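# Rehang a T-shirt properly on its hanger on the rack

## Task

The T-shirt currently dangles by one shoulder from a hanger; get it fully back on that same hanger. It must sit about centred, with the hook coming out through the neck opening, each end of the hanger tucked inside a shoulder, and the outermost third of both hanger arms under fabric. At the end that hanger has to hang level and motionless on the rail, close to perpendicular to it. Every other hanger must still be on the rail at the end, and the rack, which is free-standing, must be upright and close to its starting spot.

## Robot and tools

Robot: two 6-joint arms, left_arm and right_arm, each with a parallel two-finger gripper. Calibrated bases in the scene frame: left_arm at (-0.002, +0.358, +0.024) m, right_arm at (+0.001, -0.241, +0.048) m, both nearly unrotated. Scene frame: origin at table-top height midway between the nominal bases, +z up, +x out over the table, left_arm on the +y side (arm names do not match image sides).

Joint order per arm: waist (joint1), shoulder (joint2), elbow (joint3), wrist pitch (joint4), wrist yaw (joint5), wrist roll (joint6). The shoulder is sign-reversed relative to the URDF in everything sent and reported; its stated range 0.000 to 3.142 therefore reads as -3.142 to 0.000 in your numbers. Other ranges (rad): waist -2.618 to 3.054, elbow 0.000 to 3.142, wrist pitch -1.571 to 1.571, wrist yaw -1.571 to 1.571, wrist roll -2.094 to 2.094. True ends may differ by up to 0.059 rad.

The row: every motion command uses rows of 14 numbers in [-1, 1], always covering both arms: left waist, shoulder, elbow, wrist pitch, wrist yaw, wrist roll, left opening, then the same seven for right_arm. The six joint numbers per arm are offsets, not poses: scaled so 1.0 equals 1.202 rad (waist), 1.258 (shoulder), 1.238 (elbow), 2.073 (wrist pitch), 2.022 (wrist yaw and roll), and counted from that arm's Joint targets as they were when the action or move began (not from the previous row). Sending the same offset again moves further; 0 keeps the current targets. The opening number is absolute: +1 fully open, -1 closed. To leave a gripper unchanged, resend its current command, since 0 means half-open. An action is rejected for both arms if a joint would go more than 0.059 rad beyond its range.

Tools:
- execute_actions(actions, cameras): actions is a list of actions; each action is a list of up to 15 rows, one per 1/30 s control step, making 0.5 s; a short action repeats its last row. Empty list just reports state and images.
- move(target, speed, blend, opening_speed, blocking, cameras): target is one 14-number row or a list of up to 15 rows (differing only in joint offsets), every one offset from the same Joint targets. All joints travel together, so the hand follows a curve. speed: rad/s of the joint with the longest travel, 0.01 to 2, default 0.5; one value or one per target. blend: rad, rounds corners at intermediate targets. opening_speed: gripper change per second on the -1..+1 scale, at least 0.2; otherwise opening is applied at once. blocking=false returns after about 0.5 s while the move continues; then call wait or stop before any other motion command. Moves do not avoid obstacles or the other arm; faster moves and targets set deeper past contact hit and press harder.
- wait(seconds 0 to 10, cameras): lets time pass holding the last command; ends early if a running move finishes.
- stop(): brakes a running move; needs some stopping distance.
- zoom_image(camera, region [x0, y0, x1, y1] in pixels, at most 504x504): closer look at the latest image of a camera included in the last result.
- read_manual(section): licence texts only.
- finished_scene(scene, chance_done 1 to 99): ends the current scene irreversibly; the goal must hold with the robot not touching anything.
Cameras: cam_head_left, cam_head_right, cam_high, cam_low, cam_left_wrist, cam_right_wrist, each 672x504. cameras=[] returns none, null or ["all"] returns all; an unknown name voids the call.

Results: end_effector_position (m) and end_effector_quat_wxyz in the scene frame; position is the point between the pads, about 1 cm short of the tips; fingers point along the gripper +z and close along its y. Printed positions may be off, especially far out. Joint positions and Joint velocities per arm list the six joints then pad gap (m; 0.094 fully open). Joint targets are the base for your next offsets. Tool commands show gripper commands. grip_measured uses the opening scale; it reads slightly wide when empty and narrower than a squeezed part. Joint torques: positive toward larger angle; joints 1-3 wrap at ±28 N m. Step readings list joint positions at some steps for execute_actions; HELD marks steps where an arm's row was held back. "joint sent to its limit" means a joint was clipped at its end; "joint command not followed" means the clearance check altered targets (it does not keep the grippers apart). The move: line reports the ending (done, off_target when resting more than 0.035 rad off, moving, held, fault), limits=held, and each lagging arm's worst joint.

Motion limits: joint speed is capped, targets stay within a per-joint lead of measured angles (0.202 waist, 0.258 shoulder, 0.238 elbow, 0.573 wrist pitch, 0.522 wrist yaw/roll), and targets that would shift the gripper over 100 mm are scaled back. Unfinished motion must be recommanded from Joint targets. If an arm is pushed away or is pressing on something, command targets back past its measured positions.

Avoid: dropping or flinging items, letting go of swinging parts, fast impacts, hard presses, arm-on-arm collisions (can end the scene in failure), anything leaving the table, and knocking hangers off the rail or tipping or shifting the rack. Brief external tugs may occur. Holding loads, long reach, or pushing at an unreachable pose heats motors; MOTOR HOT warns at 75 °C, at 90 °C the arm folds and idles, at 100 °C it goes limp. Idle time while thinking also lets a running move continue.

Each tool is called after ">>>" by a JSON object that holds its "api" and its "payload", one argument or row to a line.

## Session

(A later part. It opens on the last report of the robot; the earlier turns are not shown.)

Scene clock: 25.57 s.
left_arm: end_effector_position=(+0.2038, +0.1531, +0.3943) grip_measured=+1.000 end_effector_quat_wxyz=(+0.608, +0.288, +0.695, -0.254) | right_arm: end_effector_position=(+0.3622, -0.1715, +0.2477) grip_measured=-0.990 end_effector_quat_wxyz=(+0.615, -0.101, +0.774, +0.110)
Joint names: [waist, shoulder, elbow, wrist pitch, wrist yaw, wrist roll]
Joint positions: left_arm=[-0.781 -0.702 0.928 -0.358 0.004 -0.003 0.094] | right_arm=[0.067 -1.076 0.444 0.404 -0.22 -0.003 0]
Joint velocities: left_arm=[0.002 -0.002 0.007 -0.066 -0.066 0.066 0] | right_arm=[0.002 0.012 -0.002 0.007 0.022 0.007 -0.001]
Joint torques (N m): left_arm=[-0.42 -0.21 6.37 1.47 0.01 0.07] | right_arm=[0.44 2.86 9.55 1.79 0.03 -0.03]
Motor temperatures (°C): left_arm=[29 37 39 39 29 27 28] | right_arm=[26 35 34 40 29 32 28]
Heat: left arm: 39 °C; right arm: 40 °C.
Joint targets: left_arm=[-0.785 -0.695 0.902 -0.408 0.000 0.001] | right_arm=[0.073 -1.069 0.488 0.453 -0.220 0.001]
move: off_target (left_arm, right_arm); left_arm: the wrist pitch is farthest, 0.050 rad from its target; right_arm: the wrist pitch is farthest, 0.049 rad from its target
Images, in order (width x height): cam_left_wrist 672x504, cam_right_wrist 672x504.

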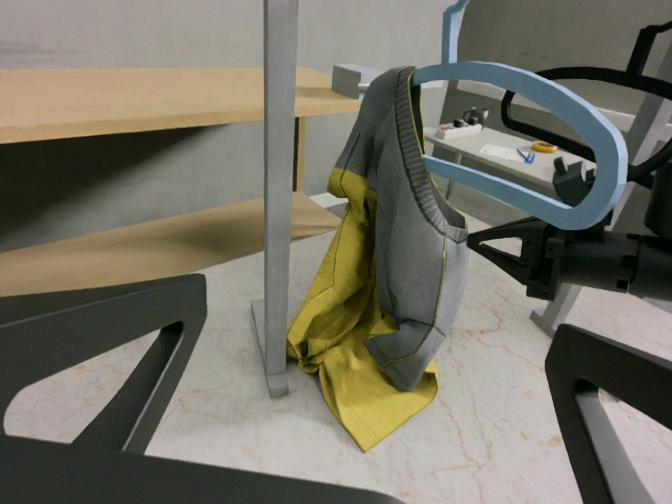

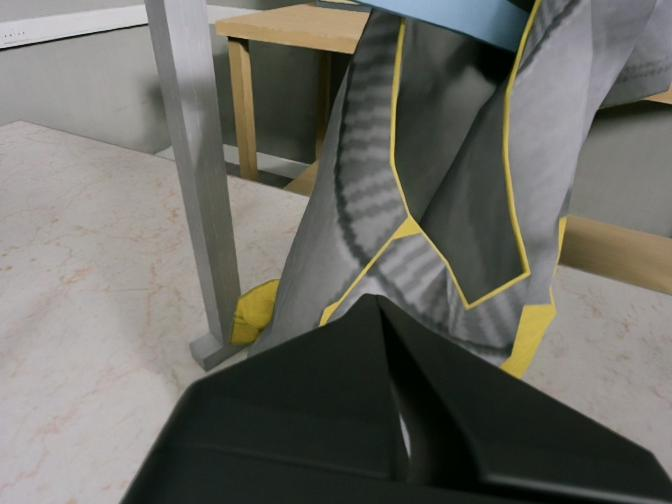

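>>> {"api": "move", "payload": {
  "target": [0,0,0,0,0,0,1,0,0,0,0.0,0,0,0.6],
  "opening_speed": 3,
  "cameras": []
}}

>>> {"api": "move", "payload": {
  "target": [0,0,0,0,0,0,1,0.014,-0.079,0.054,0.016,0,0,0.6],
  "speed": 0.2,
  "cameras": ["cam_left_wrist","cam_right_wrist"]
}}

>>> {"api": "move", "payload": {
  "target": [0,0,0,0,0,0,1,0,0,0,0.0,0,0,-1],
  "opening_speed": 1.5,
  "cameras": ["cam_left_wrist","cam_right_wrist"]
}}

Scene clock: 26.73 s.
left_arm: end_effector_position=(+0.2038, +0.1531, +0.3943) grip_measured=+1.000 end_effector_quat_wxyz=(+0.608, +0.288, +0.695, -0.254) | right_arm: end_effector_position=(+0.3622, -0.1715, +0.2477) grip_measured=+0.598 end_effector_quat_wxyz=(+0.615, -0.101, +0.774, +0.110)
Joint names: [waist, shoulder, elbow, wrist pitch, wrist yaw, wrist roll]
Joint positions: left_arm=[-0.781 -0.702 0.928 -0.358 0.004 -0.003 0.094] | right_arm=[0.067 -1.076 0.444 0.404 -0.22 -0.003 0.075]
Joint velocities: left_arm=[0.002 0.007 -0.012 0.095 -0.095 -0.081 0] | right_arm=[0.002 0.007 -0.007 -0.051 -0.022 -0.007 0]
Joint torques (N m): left_arm=[-0.44 -0.21 6.35 1.47 0.03 0.01] | right_arm=[0.44 2.88 9.54 1.79 0.03 -0.02]
Motor temperatures (°C): left_arm=[29 37 39 39 29 27 28] | right_arm=[26 35 35 41 29 32 28]
Heat: left arm: 39 °C; right arm: 41 °C.
Joint targets: left_arm=[-0.785 -0.695 0.902 -0.408 0.000 0.001] | right_arm=[0.073 -1.069 0.488 0.453 -0.220 0.001]
move: off_target (left_arm, right_arm); left_arm: the wrist pitch is farthest, 0.050 rad from its target; right_arm: the wrist pitch is farthest, 0.049 rad from its target
No camera images: "cameras" was empty.

Scene clock: 27.67 s.
left_arm: end_effector_position=(+0.2038, +0.1531, +0.3943) grip_measured=+1.000 end_effector_quat_wxyz=(+0.608, +0.288, +0.695, -0.254) | right_arm: end_effector_position=(+0.3804, -0.1635, +0.2553) grip_measured=+0.598 end_effector_quat_wxyz=(+0.618, -0.108, +0.770, +0.115)
Joint names: [waist, shoulder, elbow, wrist pitch, wrist yaw, wrist roll]
Joint positions: left_arm=[-0.781 -0.702 0.928 -0.358 0.004 -0.003 0.094] | right_arm=[0.084 -1.164 0.511 0.436 -0.22 -0.003 0.075]
Joint velocities: left_arm=[-0.012 0.007 0.007 -0.081 -0.022 0.022 0] | right_arm=[-0.002 -0.012 -0.002 -0.037 0.037 -0.022 0]
Joint torques (N m): left_arm=[-0.55 -0.02 6.19 1.47 -0.03 0] | right_arm=[0.43 2.71 9.46 1.79 0.04 -0.03]
Motor temperatures (°C): left_arm=[29 37 39 39 29 27 28] | right_arm=[26 35 35 41 29 32 28]
Heat: left arm: 39 °C; right arm: 41 °C.
Joint targets: left_arm=[-0.785 -0.695 0.902 -0.408 0.000 0.001] | right_arm=[0.090 -1.169 0.554 0.486 -0.220 0.001]
move: off_target (left_arm, right_arm); left_arm: the wrist pitch is farthest, 0.050 rad from its target; right_arm: the wrist pitch is farthest, 0.050 rad from its target
Images, in order (width x height): cam_left_wrist 672x504, cam_right_wrist 672x504.

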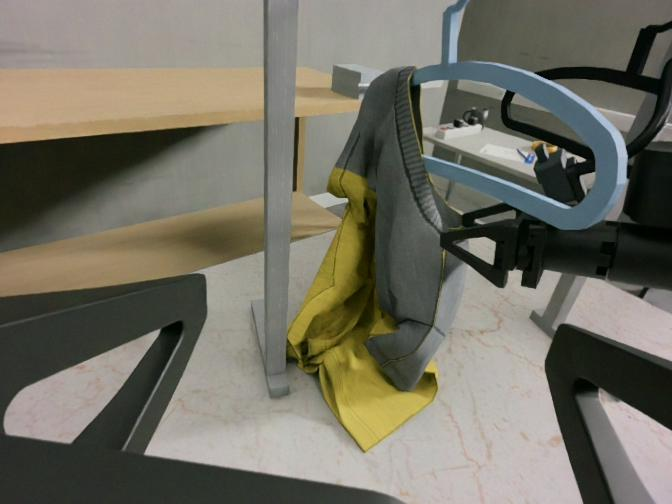

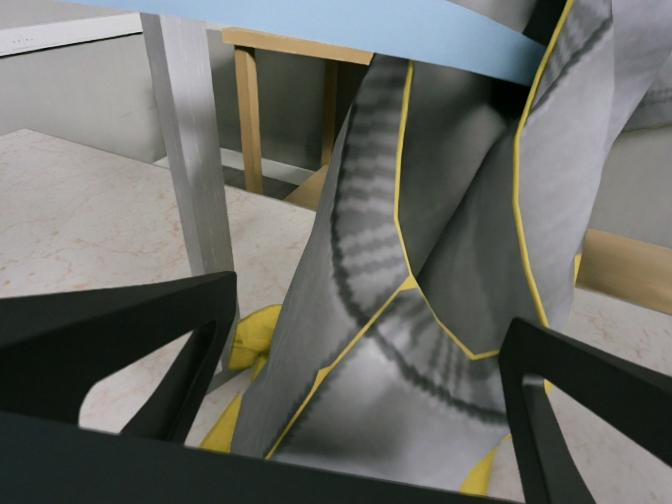

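Scene clock: 28.97 s.
left_arm: end_effector_position=(+0.2038, +0.1531, +0.3943) grip_measured=+1.000 end_effector_quat_wxyz=(+0.608, +0.288, +0.695, -0.254) | right_arm: end_effector_position=(+0.3805, -0.1635, +0.2557) grip_measured=-0.990 end_effector_quat_wxyz=(+0.619, -0.108, +0.770, +0.115)
Joint names: [waist, shoulder, elbow, wrist pitch, wrist yaw, wrist roll]
Joint positions: left_arm=[-0.781 -0.702 0.928 -0.358 0.004 -0.003 0.094] | right_arm=[0.084 -1.164 0.511 0.438 -0.22 -0.003 0]
Joint velocities: left_arm=[-0.002 0.027 -0.012 0.007 -0.007 0.037 0] | right_arm=[-0.002 0.022 -0.012 0.007 0.022 0.007 0]
Joint torques (N m): left_arm=[-0.38 -0.29 6.38 1.47 0.01 0.04] | right_arm=[0.44 2.7 9.5 1.79 0.04 -0.02]
Motor temperatures (°C): left_arm=[29 37 39 39 29 27 28] | right_arm=[26 35 35 41 29 32 28]
Heat: left arm: 39 °C; right arm: 41 °C.
Joint targets: left_arm=[-0.785 -0.695 0.902 -0.408 0.000 0.001] | right_arm=[0.090 -1.169 0.554 0.486 -0.220 0.001]
move: off_target (left_arm, right_arm); left_arm: the wrist pitch is farthest, 0.050 rad from its target; right_arm: the wrist pitch is farthest, 0.048 rad from its target
Images, in order (width x height): cam_left_wrist 672x504, cam_right_wrist 672x504.

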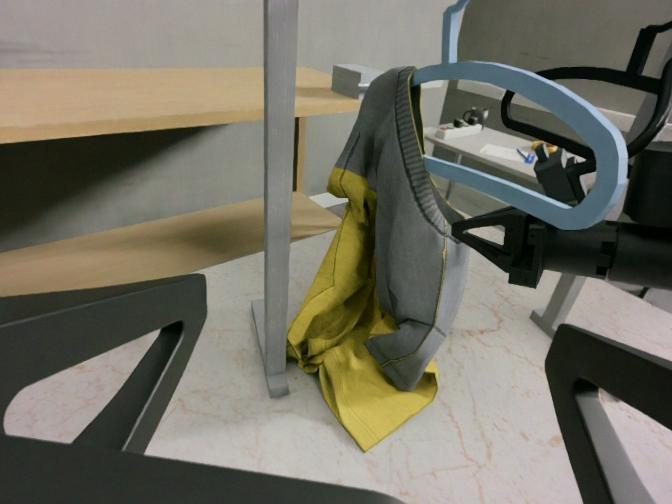

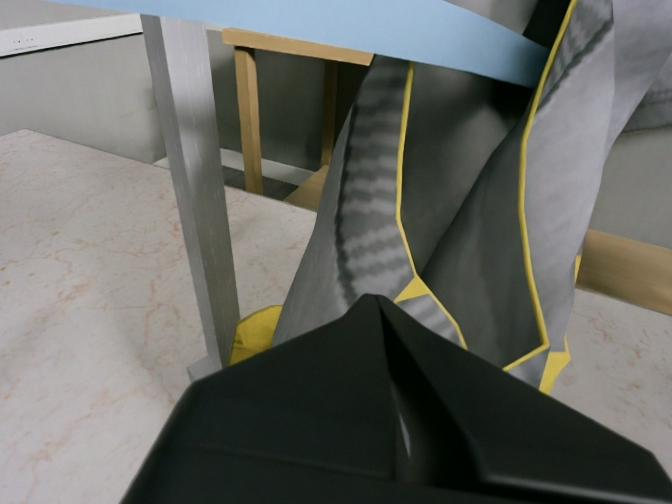

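>>> {"api": "move", "payload": {
  "target": [0,0,0,0,0,0,1,0,0.1,-0.054,0.05,0,0,-1],
  "speed": 0.2,
  "cameras": ["cam_left_wrist","cam_right_wrist"]
}}

>>> {"api": "zoom_image", "payload": {
  "camera": "cam_left_wrist",
  "region": [300, 60, 660, 420]
}}

Scene clock: 30.20 s.
left_arm: end_effector_position=(+0.2038, +0.1531, +0.3943) grip_measured=+1.000 end_effector_quat_wxyz=(+0.608, +0.288, +0.695, -0.254) | right_arm: end_effector_position=(+0.3702, -0.1645, +0.3141) grip_measured=-0.990 end_effector_quat_wxyz=(+0.692, -0.112, +0.704, +0.111)
Joint names: [waist, shoulder, elbow, wrist pitch, wrist yaw, wrist roll]
Joint positions: left_arm=[-0.781 -0.702 0.928 -0.358 0.004 -0.003 0.094] | right_arm=[0.084 -1.061 0.503 0.541 -0.22 -0.003 0]
Joint velocities: left_arm=[-0.012 -0.012 0.002 -0.007 0.007 -0.007 0] | right_arm=[0.017 0.007 0.002 0.037 -0.007 0.095 0]
Joint torques (N m): left_arm=[-0.2 -0.16 6.48 1.48 0.01 0] | right_arm=[0.44 3.96 5.38 1.78 0.06 -0.03]
Motor temperatures (°C): left_arm=[29 37 39 39 29 27 28] | right_arm=[26 35 35 41 29 32 28]
Heat: left arm: 39 °C; right arm: 41 °C.
Joint targets: left_arm=[-0.785 -0.695 0.902 -0.408 0.000 0.001] | right_arm=[0.090 -1.043 0.488 0.590 -0.220 0.001]
move: off_target (left_arm, right_arm); left_arm: the wrist pitch is farthest, 0.050 rad from its target; right_arm: the wrist pitch is farthest, 0.049 rad from its target
Images, in order (width x height): cam_left_wrist 672x504, cam_right_wrist 672x504.

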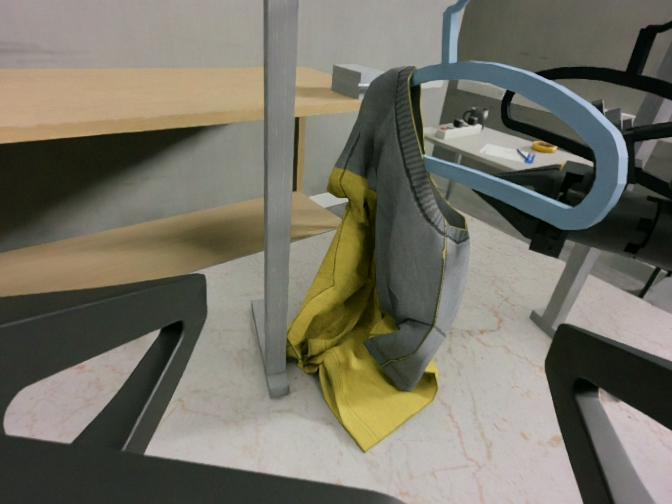

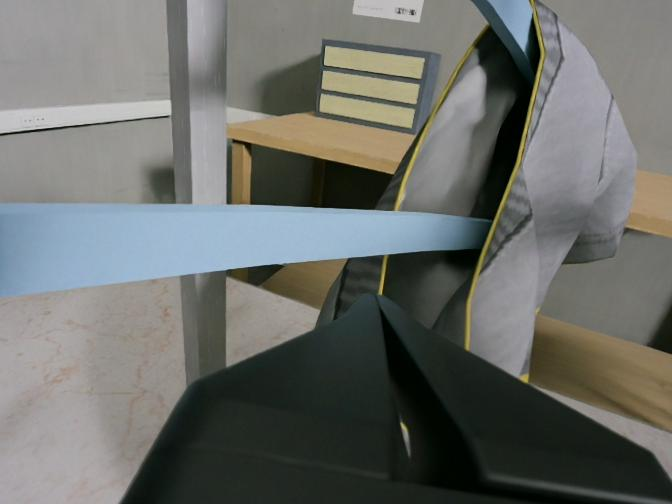

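Scaled by 1.400 from the camera's 672x504 image, which has a finer 960x720 frame.

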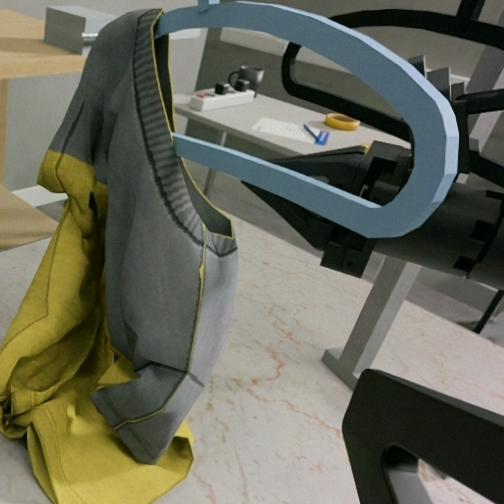

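>>> {"api": "move", "payload": {
  "target": [
    [0,0,0,0,0,0,1,-0.454,0,0,0,0,0,1],
    [0,0,0,0,0,0,1,-0.454,-0.287,0.59,-0.492,-0.064,0.494,1]
  ],
  "speed": 0.9,
  "cameras": []
}}

>>> {"api": "move", "payload": {
  "target": [0,0,0,0,0,0,1,0,-0.287,0.59,-0.492,-0.064,0.494,0.5],
  "speed": 0.9
}}

Scene clock: 35.40 s.
left_arm: end_effector_position=(+0.2038, +0.1531, +0.3943) grip_measured=+1.000 end_effector_quat_wxyz=(+0.608, +0.288, +0.695, -0.254) | right_arm: end_effector_position=(+0.4099, -0.3632, +0.3027) grip_measured=+0.998 end_effector_quat_wxyz=(+0.395, +0.513, +0.710, +0.275)
Joint names: [waist, shoulder, elbow, wrist pitch, wrist yaw, wrist roll]
Joint positions: left_arm=[-0.781 -0.702 0.928 -0.358 0.004 -0.003 0.094] | right_arm=[-0.451 -1.401 1.207 -0.413 -0.352 0.999 0.094]
Joint velocities: left_arm=[0.002 0.002 0.007 0.007 -0.051 0.081 0] | right_arm=[-0.007 0.002 0.002 -0.066 0.007 -0.051 0]
Joint torques (N m): left_arm=[-0.32 -0.35 6.52 1.47 0.04 0.02] | right_arm=[-0.39 5.26 7.24 1.04 -0.02 0.02]
Motor temperatures (°C): left_arm=[29 37 39 39 29 27 28] | right_arm=[26 35 35 41 29 32 28]
Heat: left arm: 39 °C; right arm: 41 °C.
Joint targets: left_arm=[-0.785 -0.695 0.902 -0.408 0.000 0.001] | right_arm=[-0.456 -1.404 1.218 -0.430 -0.350 1.000]
move: off_target (left_arm); left_arm: the wrist pitch is farthest, 0.050 rad from its target
No camera images: "cameras" was empty.

Scene clock: 37.27 s.
left_arm: end_effector_position=(+0.2038, +0.1531, +0.3943) grip_measured=+1.000 end_effector_quat_wxyz=(+0.608, +0.288, +0.695, -0.254) | right_arm: end_effector_position=(+0.3710, -0.3299, +0.3140) grip_measured=+0.502 end_effector_quat_wxyz=(-0.017, +0.874, +0.403, +0.272)
Joint names: [waist, shoulder, elbow, wrist pitch, wrist yaw, wrist roll]
Joint positions: left_arm=[-0.781 -0.702 0.928 -0.358 0.004 -0.003 0.094] | right_arm=[-0.451 -1.739 1.928 -1.409 -0.435 1.917 0.071]
Joint velocities: left_arm=[-0.012 0.002 -0.007 -0.066 -0.081 0.066 0] | right_arm=[-0.017 0.002 -0.007 -0.022 0.139 -0.007 0.001]
Joint torques (N m): left_arm=[-0.28 -0.2 6.39 1.48 0 0.04] | right_arm=[-0.39 5.23 6.82 0.26 -0.58 0.78]
Motor temperatures (°C): left_arm=[29 37 39 39 29 27 28] | right_arm=[26 35 35 41 29 32 28]
Heat: left arm: 39 °C; right arm: 41 °C.
Joint targets: left_arm=[-0.785 -0.695 0.902 -0.408 0.000 0.001] | right_arm=[-0.456 -1.765 1.948 -1.450 -0.479 1.998]
move: off_target (left_arm, right_arm); left_arm: the wrist pitch is farthest, 0.050 rad from its target; right_arm: the wrist roll is farthest, 0.081 rad from its target

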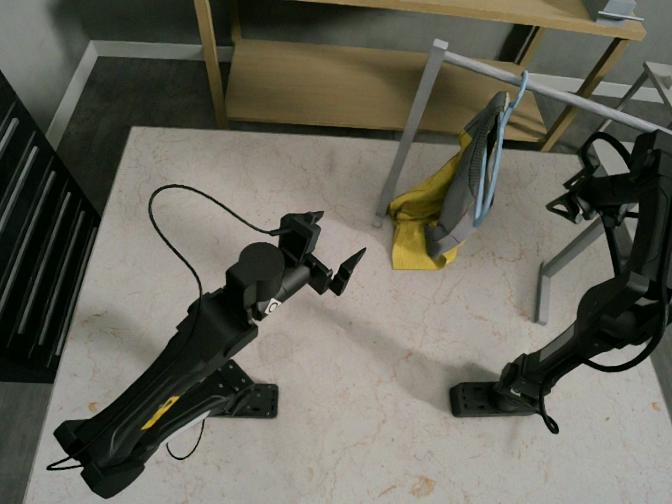

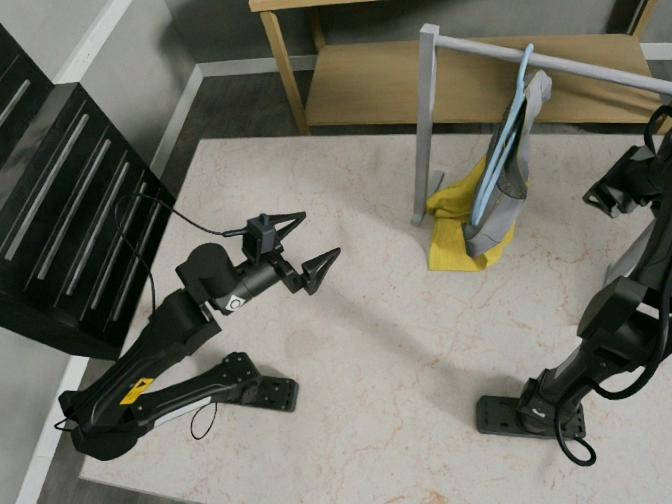

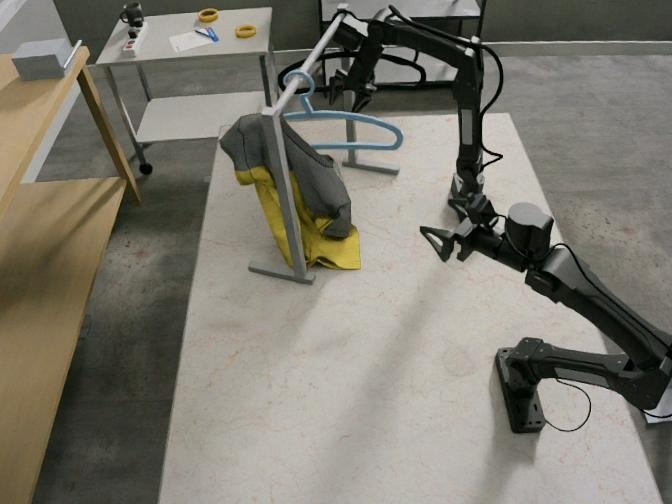

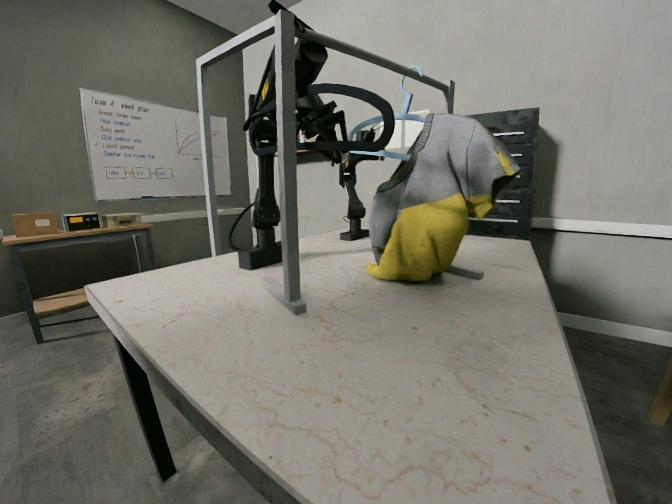

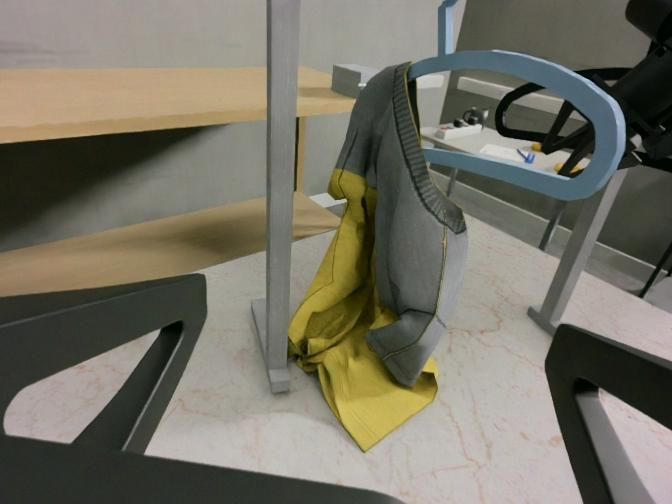

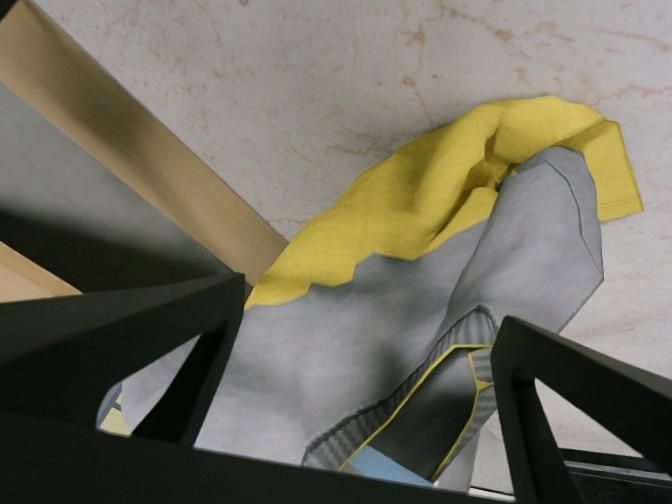

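>>> {"api": "move", "payload": {
  "target": [0,0,0,0,0,0,1,0,0.473,-0.7415,0.4,-0.134,-0.9,0.7],
  "speed": 0.9,
  "cameras": []
}}

>>> {"api": "move", "payload": {
  "target": [0,0,0,0,0,0,1,0.083,0,0,0,0,-0.388,0.7],
  "speed": 0.7
}}

Scene clock: 41.23 s.
left_arm: end_effector_position=(+0.2038, +0.1531, +0.3943) grip_measured=+1.000 end_effector_quat_wxyz=(+0.608, +0.288, +0.695, -0.254) | right_arm: end_effector_position=(+0.3362, -0.2661, +0.2875) grip_measured=+0.698 end_effector_quat_wxyz=(+0.385, +0.145, +0.866, +0.285)
Joint names: [waist, shoulder, elbow, wrist pitch, wrist yaw, wrist roll]
Joint positions: left_arm=[-0.781 -0.702 0.928 -0.358 0.004 -0.003 0.094] | right_arm=[-0.451 -1.194 1.045 -0.66 -0.725 0.195 0.08]
Joint velocities: left_arm=[0.007 0.007 -0.007 -0.051 -0.037 -0.022 0] | right_arm=[-0.012 -0.002 -0.002 -0.051 0.037 0.022 0]
Joint torques (N m): left_arm=[-0.27 -0.23 6.58 1.45 0.01 0.04] | right_arm=[-0.38 5.39 5.22 1.33 -0.44 -0.16]
Motor temperatures (°C): left_arm=[29 37 39 39 29 27 28] | right_arm=[26 35 35 40 29 32 28]
Heat: left arm: 39 °C; right arm: 40 °C.
Joint targets: left_arm=[-0.785 -0.695 0.902 -0.408 0.000 0.001] | right_arm=[-0.456 -1.170 1.030 -0.621 -0.750 0.179]
move: off_target (left_arm, right_arm); left_arm: the wrist pitch is farthest, 0.050 rad from its target; right_arm: the wrist pitch is farthest, 0.040 rad from its target
No camera images: "cameras" was empty.

Scene clock: 43.20 s.
left_arm: end_effector_position=(+0.2038, +0.1531, +0.3943) grip_measured=+1.000 end_effector_quat_wxyz=(+0.608, +0.288, +0.695, -0.254) | right_arm: end_effector_position=(+0.3375, -0.2361, +0.2879) grip_measured=+0.699 end_effector_quat_wxyz=(+0.460, -0.241, +0.844, +0.133)
Joint names: [waist, shoulder, elbow, wrist pitch, wrist yaw, wrist roll]
Joint positions: left_arm=[-0.781 -0.702 0.928 -0.358 0.004 -0.003 0.094] | right_arm=[-0.361 -1.194 1.045 -0.657 -0.725 -0.601 0.08]
Joint velocities: left_arm=[-0.007 0.002 -0.002 0.037 0.022 -0.037 0] | right_arm=[0.007 -0.022 -0.012 -0.095 0.022 -0.007 -0.001]
Joint torques (N m): left_arm=[-0.28 -0.32 6.6 1.47 -0.01 0.06] | right_arm=[0.4 5.42 5.22 1.31 -0.44 -0.12]
Motor temperatures (°C): left_arm=[29 37 39 39 29 27 28] | right_arm=[26 35 35 40 29 32 28]
Heat: left arm: 39 °C; right arm: 40 °C.
Joint targets: left_arm=[-0.785 -0.695 0.902 -0.408 0.000 0.001] | right_arm=[-0.356 -1.170 1.030 -0.621 -0.750 -0.606]
move: off_target (left_arm, right_arm); left_arm: the wrist pitch is farthest, 0.050 rad from its target; right_arm: the wrist pitch is farthest, 0.036 rad from its target

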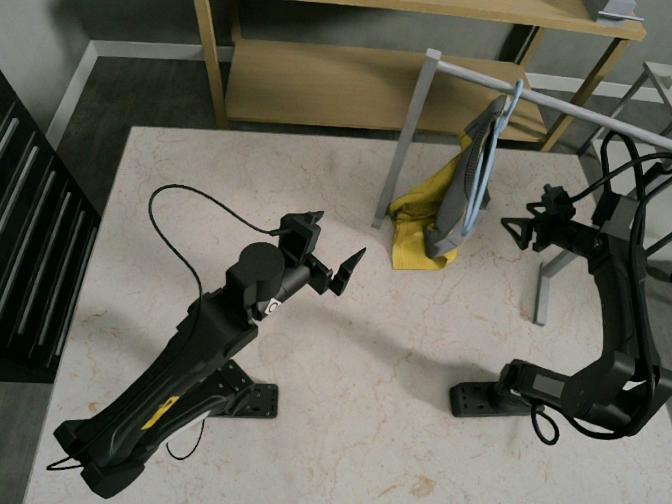

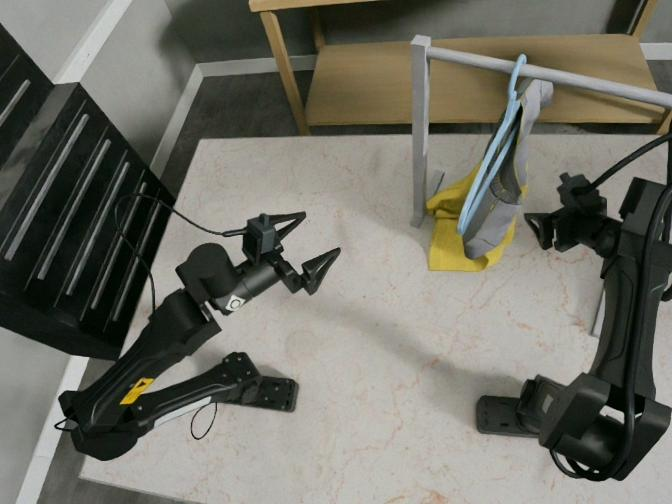

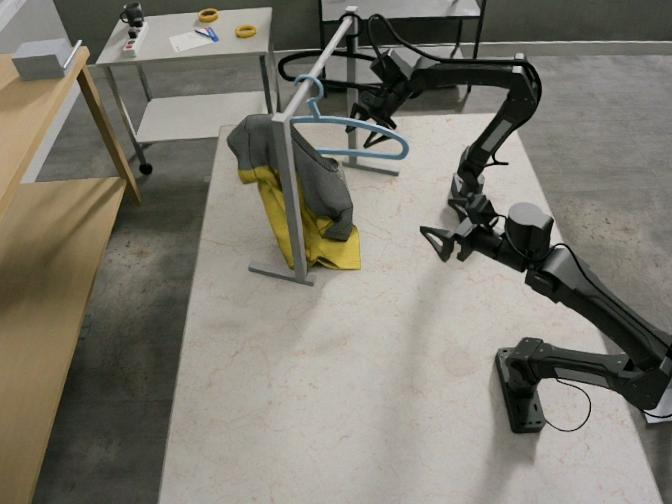

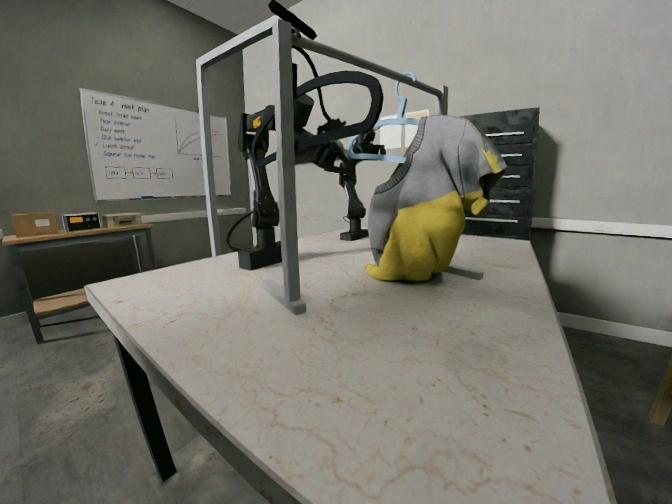

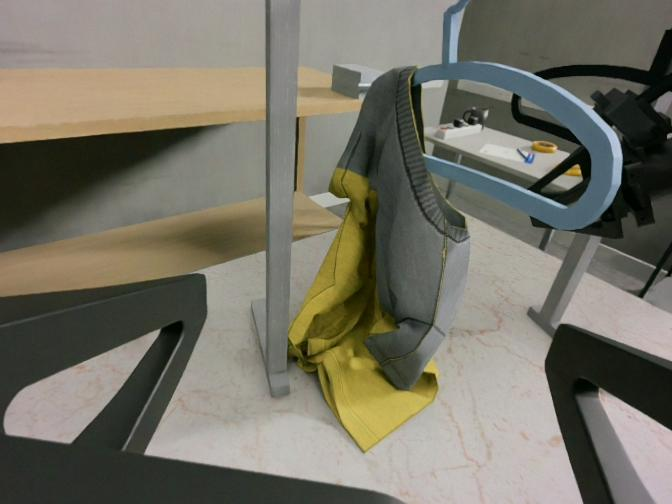

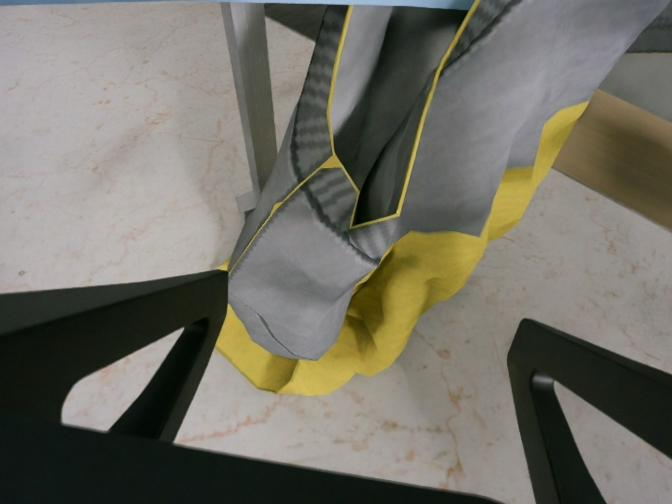

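>>> {"api": "move", "payload": {
  "target": [0,0,0,0,0,0,1,0.11,-0.155,0,0.094,0,0,-0.2],
  "speed": 0.3,
  "cameras": ["cam_right_wrist","cam_left_wrist"]
}}

Scene clock: 46.00 s.
left_arm: end_effector_position=(+0.2038, +0.1531, +0.3943) grip_measured=+1.000 end_effector_quat_wxyz=(+0.608, +0.288, +0.695, -0.254) | right_arm: end_effector_position=(+0.3795, -0.2009, +0.2620) grip_measured=-0.198 end_effector_quat_wxyz=(+0.460, -0.300, +0.820, +0.158)
Joint names: [waist, shoulder, elbow, wrist pitch, wrist yaw, wrist roll]
Joint positions: left_arm=[-0.781 -0.702 0.928 -0.358 0.004 -0.003 0.094] | right_arm=[-0.227 -1.363 1.045 -0.463 -0.726 -0.601 0.038]
Joint velocities: left_arm=[-0.007 0.012 0.002 -0.022 -0.037 -0.066 0] | right_arm=[0.002 -0.007 0.022 -0.022 -0.095 0.007 0.001]
Joint torques (N m): left_arm=[-0.38 -0.35 6.53 1.47 0.01 0.05] | right_arm=[0.28 4.72 5.29 1.32 -0.42 -0.11]
Motor temperatures (°C): left_arm=[29 37 39 39 29 27 28] | right_arm=[26 35 35 40 29 31 28]
Heat: left arm: 39 °C; right arm: 40 °C.
Joint targets: left_arm=[-0.785 -0.695 0.902 -0.408 0.000 0.001] | right_arm=[-0.224 -1.365 1.030 -0.426 -0.750 -0.606]
move: off_target (left_arm, right_arm); left_arm: the wrist pitch is farthest, 0.050 rad from its target; right_arm: the wrist pitch is farthest, 0.036 rad from its target
Images, in order (width x height): cam_left_wrist 672x504, cam_right_wrist 672x504.

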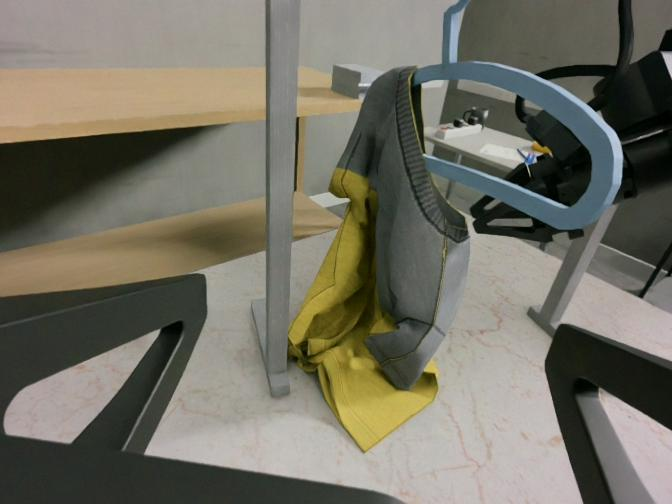

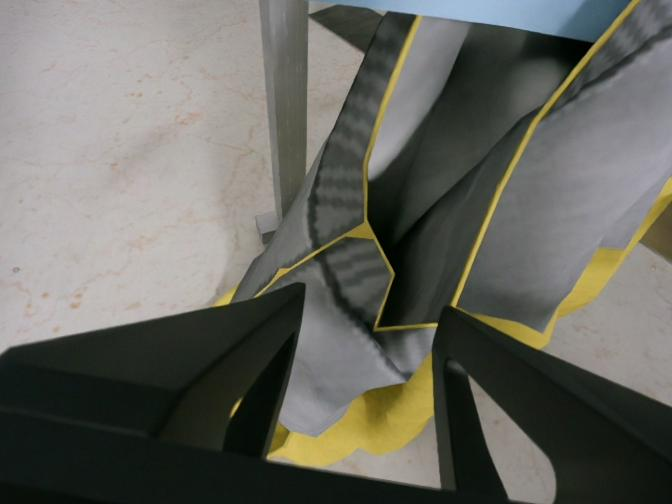

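>>> {"api": "move", "payload": {
  "target": [0,0,0,0,0,0,1,0.052,-0.105,0,0.057,0,0,-0.2],
  "speed": 0.2,
  "cameras": ["cam_right_wrist","cam_left_wrist"]
}}

Scene clock: 47.50 s.
left_arm: end_effector_position=(+0.2038, +0.1531, +0.3943) grip_measured=+1.000 end_effector_quat_wxyz=(+0.608, +0.288, +0.695, -0.254) | right_arm: end_effector_position=(+0.4035, -0.1818, +0.2332) grip_measured=-0.198 end_effector_quat_wxyz=(+0.451, -0.324, +0.813, +0.175)
Joint names: [waist, shoulder, elbow, wrist pitch, wrist yaw, wrist roll]
Joint positions: left_arm=[-0.781 -0.702 0.928 -0.358 0.004 -0.003 0.094] | right_arm=[-0.166 -1.492 1.045 -0.344 -0.726 -0.601 0.038]
Joint velocities: left_arm=[-0.002 0.007 -0.022 0.007 -0.066 -0.007 0] | right_arm=[-0.032 -0.012 -0.002 0.022 -0.051 0.037 0]
Joint torques (N m): left_arm=[-0.38 -0.18 6.42 1.45 0.01 0.02] | right_arm=[0.34 5.61 5.22 1.31 -0.42 -0.11]
Motor temperatures (°C): left_arm=[29 37 39 39 29 27 28] | right_arm=[26 35 35 40 29 31 28]
Heat: left arm: 39 °C; right arm: 40 °C.
Joint targets: left_arm=[-0.785 -0.695 0.902 -0.408 0.000 0.001] | right_arm=[-0.161 -1.497 1.030 -0.308 -0.750 -0.606]
move: off_target (left_arm, right_arm); left_arm: the wrist pitch is farthest, 0.050 rad from its target; right_arm: the wrist pitch is farthest, 0.037 rad from its target
Images, in order (width x height): cam_left_wrist 672x504, cam_right_wrist 672x504.

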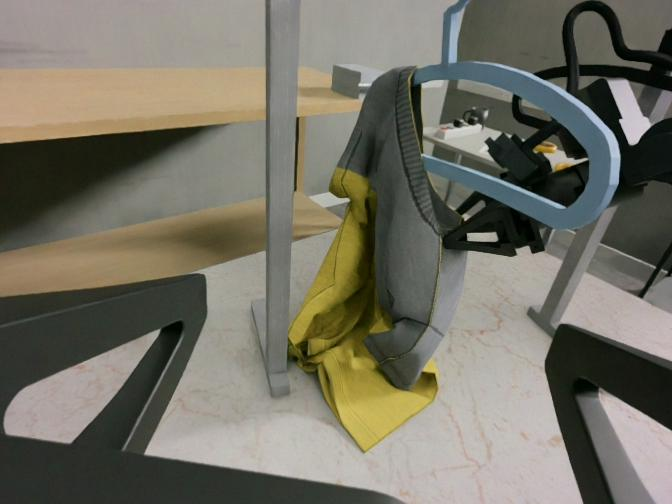

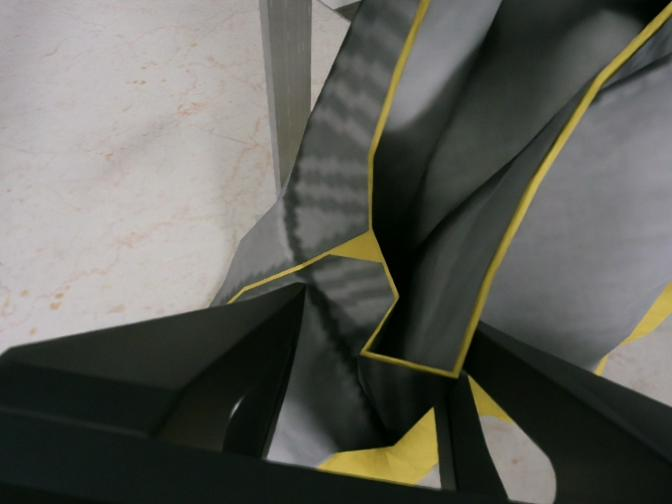

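>>> {"api": "move", "payload": {
  "target": [
    [0,0,0,0,0,0,1,-0.052,0.105,0,-0.057,0,0,-0.37],
    [0,0,0,0,0,0,1,0.013,0.015,0,-0.007,0,0,-0.37]
  ],
  "speed": 0.2,
  "cameras": ["cam_right_wrist","cam_left_wrist"]
}}

Scene clock: 49.70 s.
left_arm: end_effector_position=(+0.2038, +0.1531, +0.3943) grip_measured=+1.000 end_effector_quat_wxyz=(+0.608, +0.288, +0.695, -0.254) | right_arm: end_effector_position=(+0.3990, -0.1750, +0.2378) grip_measured=-0.368 end_effector_quat_wxyz=(+0.451, -0.331, +0.810, +0.178)
Joint names: [waist, shoulder, elbow, wrist pitch, wrist yaw, wrist roll]
Joint positions: left_arm=[-0.781 -0.702 0.928 -0.358 0.004 -0.003 0.094] | right_arm=[-0.15 -1.473 1.045 -0.36 -0.726 -0.601 0.03]
Joint velocities: left_arm=[-0.007 -0.002 -0.017 -0.007 -0.081 0.037 0] | right_arm=[-0.002 0.017 -0.007 -0.081 0.022 0.022 0]
Joint torques (N m): left_arm=[-0.2 -0.23 6.42 1.5 -0.01 0.04] | right_arm=[0.29 5.46 5.22 1.3 -0.41 -0.11]
Motor temperatures (°C): left_arm=[29 37 39 39 29 27 28] | right_arm=[26 35 35 40 29 31 28]
Heat: left arm: 39 °C; right arm: 40 °C.
Joint targets: left_arm=[-0.785 -0.695 0.902 -0.408 0.000 0.001] | right_arm=[-0.145 -1.478 1.030 -0.322 -0.750 -0.606]
move: off_target (left_arm, right_arm); left_arm: the wrist pitch is farthest, 0.050 rad from its target; right_arm: the wrist pitch is farthest, 0.037 rad from its target
Images, in order (width x height): cam_left_wrist 672x504, cam_right_wrist 672x504.

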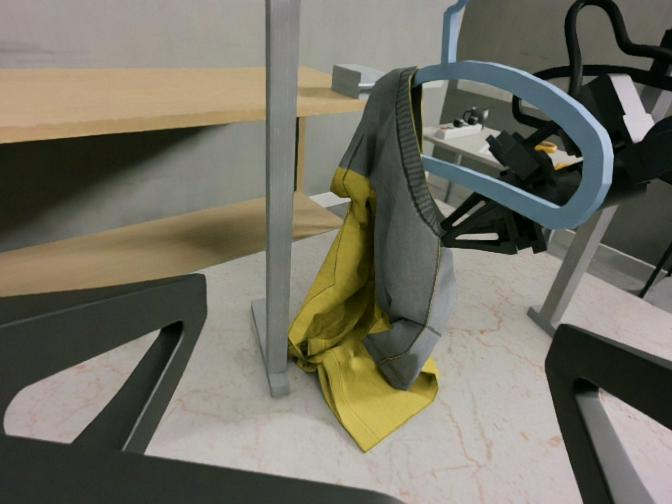

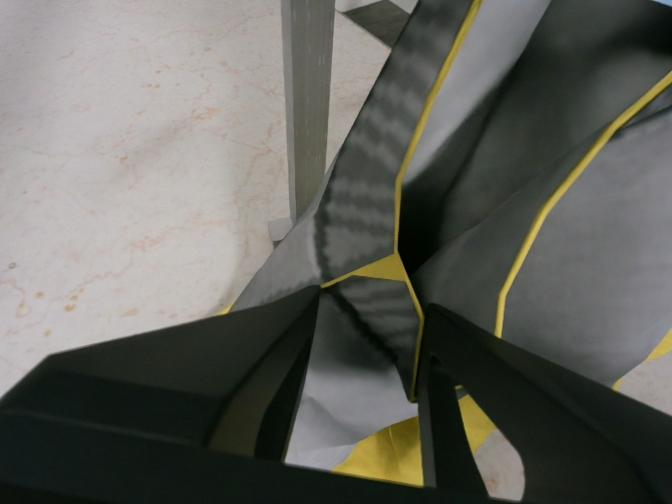

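>>> {"api": "move", "payload": {
  "target": [0,0,0,0,0,0,1,0.005,-0.02,0,0.007,0,0,-1],
  "opening_speed": 1.2,
  "cameras": ["cam_right_wrist"]
}}

>>> {"api": "move", "payload": {
  "target": [0,0,0,0,0,0,1,0,0.03,0,0.02,0,0,-1],
  "speed": 0.2,
  "cameras": ["cam_right_wrist","cam_left_wrist"]
}}

Scene clock: 50.67 s.
left_arm: end_effector_position=(+0.2038, +0.1531, +0.3943) grip_measured=+1.000 end_effector_quat_wxyz=(+0.608, +0.288, +0.695, -0.254) | right_arm: end_effector_position=(+0.4024, -0.1732, +0.2318) grip_measured=-0.990 end_effector_quat_wxyz=(+0.448, -0.332, +0.810, +0.181)
Joint names: [waist, shoulder, elbow, wrist pitch, wrist yaw, wrist roll]
Joint positions: left_arm=[-0.781 -0.702 0.928 -0.358 0.004 -0.003 0.094] | right_arm=[-0.144 -1.496 1.045 -0.344 -0.726 -0.601 0]
Joint velocities: left_arm=[-0.002 0.002 0.017 -0.022 0.037 0.007 0] | right_arm=[0.002 0.017 0.002 0.007 0.022 -0.007 0]
Joint torques (N m): left_arm=[-0.21 -0.29 6.43 1.49 -0.02 0.03] | right_arm=[0.36 5.41 5.2 1.28 -0.41 -0.11]
Motor temperatures (°C): left_arm=[29 37 39 39 29 27 28] | right_arm=[26 35 35 40 29 31 28]
Heat: left arm: 39 °C; right arm: 40 °C.
Joint targets: left_arm=[-0.785 -0.695 0.902 -0.408 0.000 0.001] | right_arm=[-0.139 -1.504 1.030 -0.308 -0.750 -0.606]
move: off_target (left_arm, right_arm); left_arm: the wrist pitch is farthest, 0.050 rad from its target; right_arm: the wrist pitch is farthest, 0.037 rad from its target
Images, in order (width x height): cam_right_wrist 672x504.

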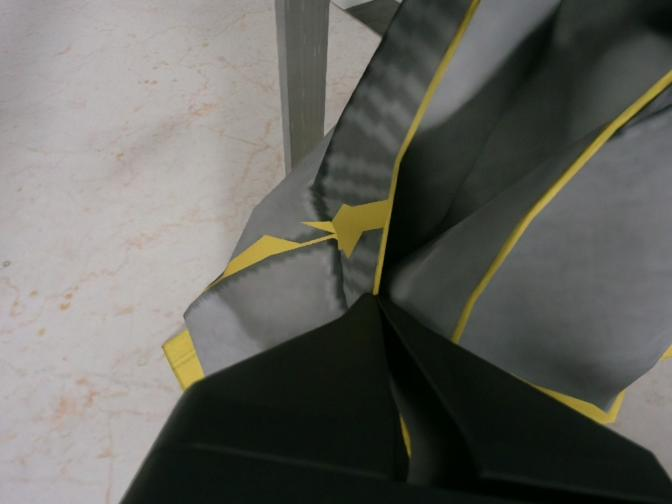

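Scene clock: 51.57 s.
left_arm: end_effector_position=(+0.2038, +0.1531, +0.3943) grip_measured=+1.000 end_effector_quat_wxyz=(+0.608, +0.288, +0.695, -0.254) | right_arm: end_effector_position=(+0.4080, -0.1740, +0.2375) grip_measured=-0.990 end_effector_quat_wxyz=(+0.463, -0.337, +0.802, +0.172)
Joint names: [waist, shoulder, elbow, wrist pitch, wrist yaw, wrist roll]
Joint positions: left_arm=[-0.781 -0.702 0.928 -0.358 0.004 -0.003 0.094] | right_arm=[-0.144 -1.496 1.045 -0.305 -0.726 -0.601 0]
Joint velocities: left_arm=[0.002 0.007 0.012 -0.051 0.007 -0.037 0] | right_arm=[-0.002 0.002 -0.007 -0.022 -0.022 0.007 -0.001]
Joint torques (N m): left_arm=[-0.35 -0.28 6.35 1.48 0.03 0.05] | right_arm=[0.38 8.87 5.24 1.35 -0.4 -0.11]
Motor temperatures (°C): left_arm=[29 37 39 39 29 27 28] | right_arm=[26 35 35 40 29 31 28]
Heat: left arm: 39 °C; right arm: 40 °C.
Joint targets: left_arm=[-0.785 -0.695 0.902 -0.408 0.000 0.001] | right_arm=[-0.139 -1.466 1.030 -0.266 -0.750 -0.606]
move: off_target (left_arm, right_arm); left_arm: the wrist pitch is farthest, 0.050 rad from its target; right_arm: the wrist pitch is farthest, 0.038 rad from its target
Images, in order (width x height): cam_left_wrist 672x504, cam_right_wrist 672x504.

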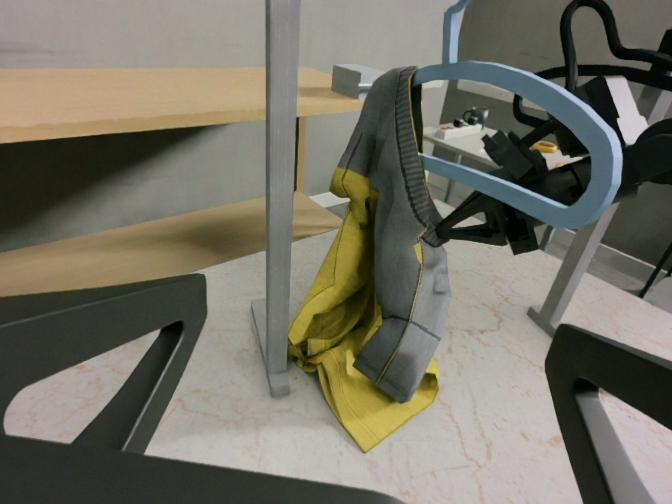

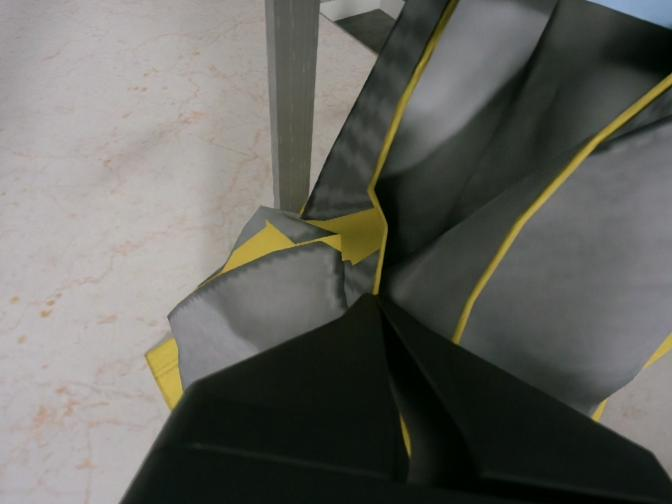

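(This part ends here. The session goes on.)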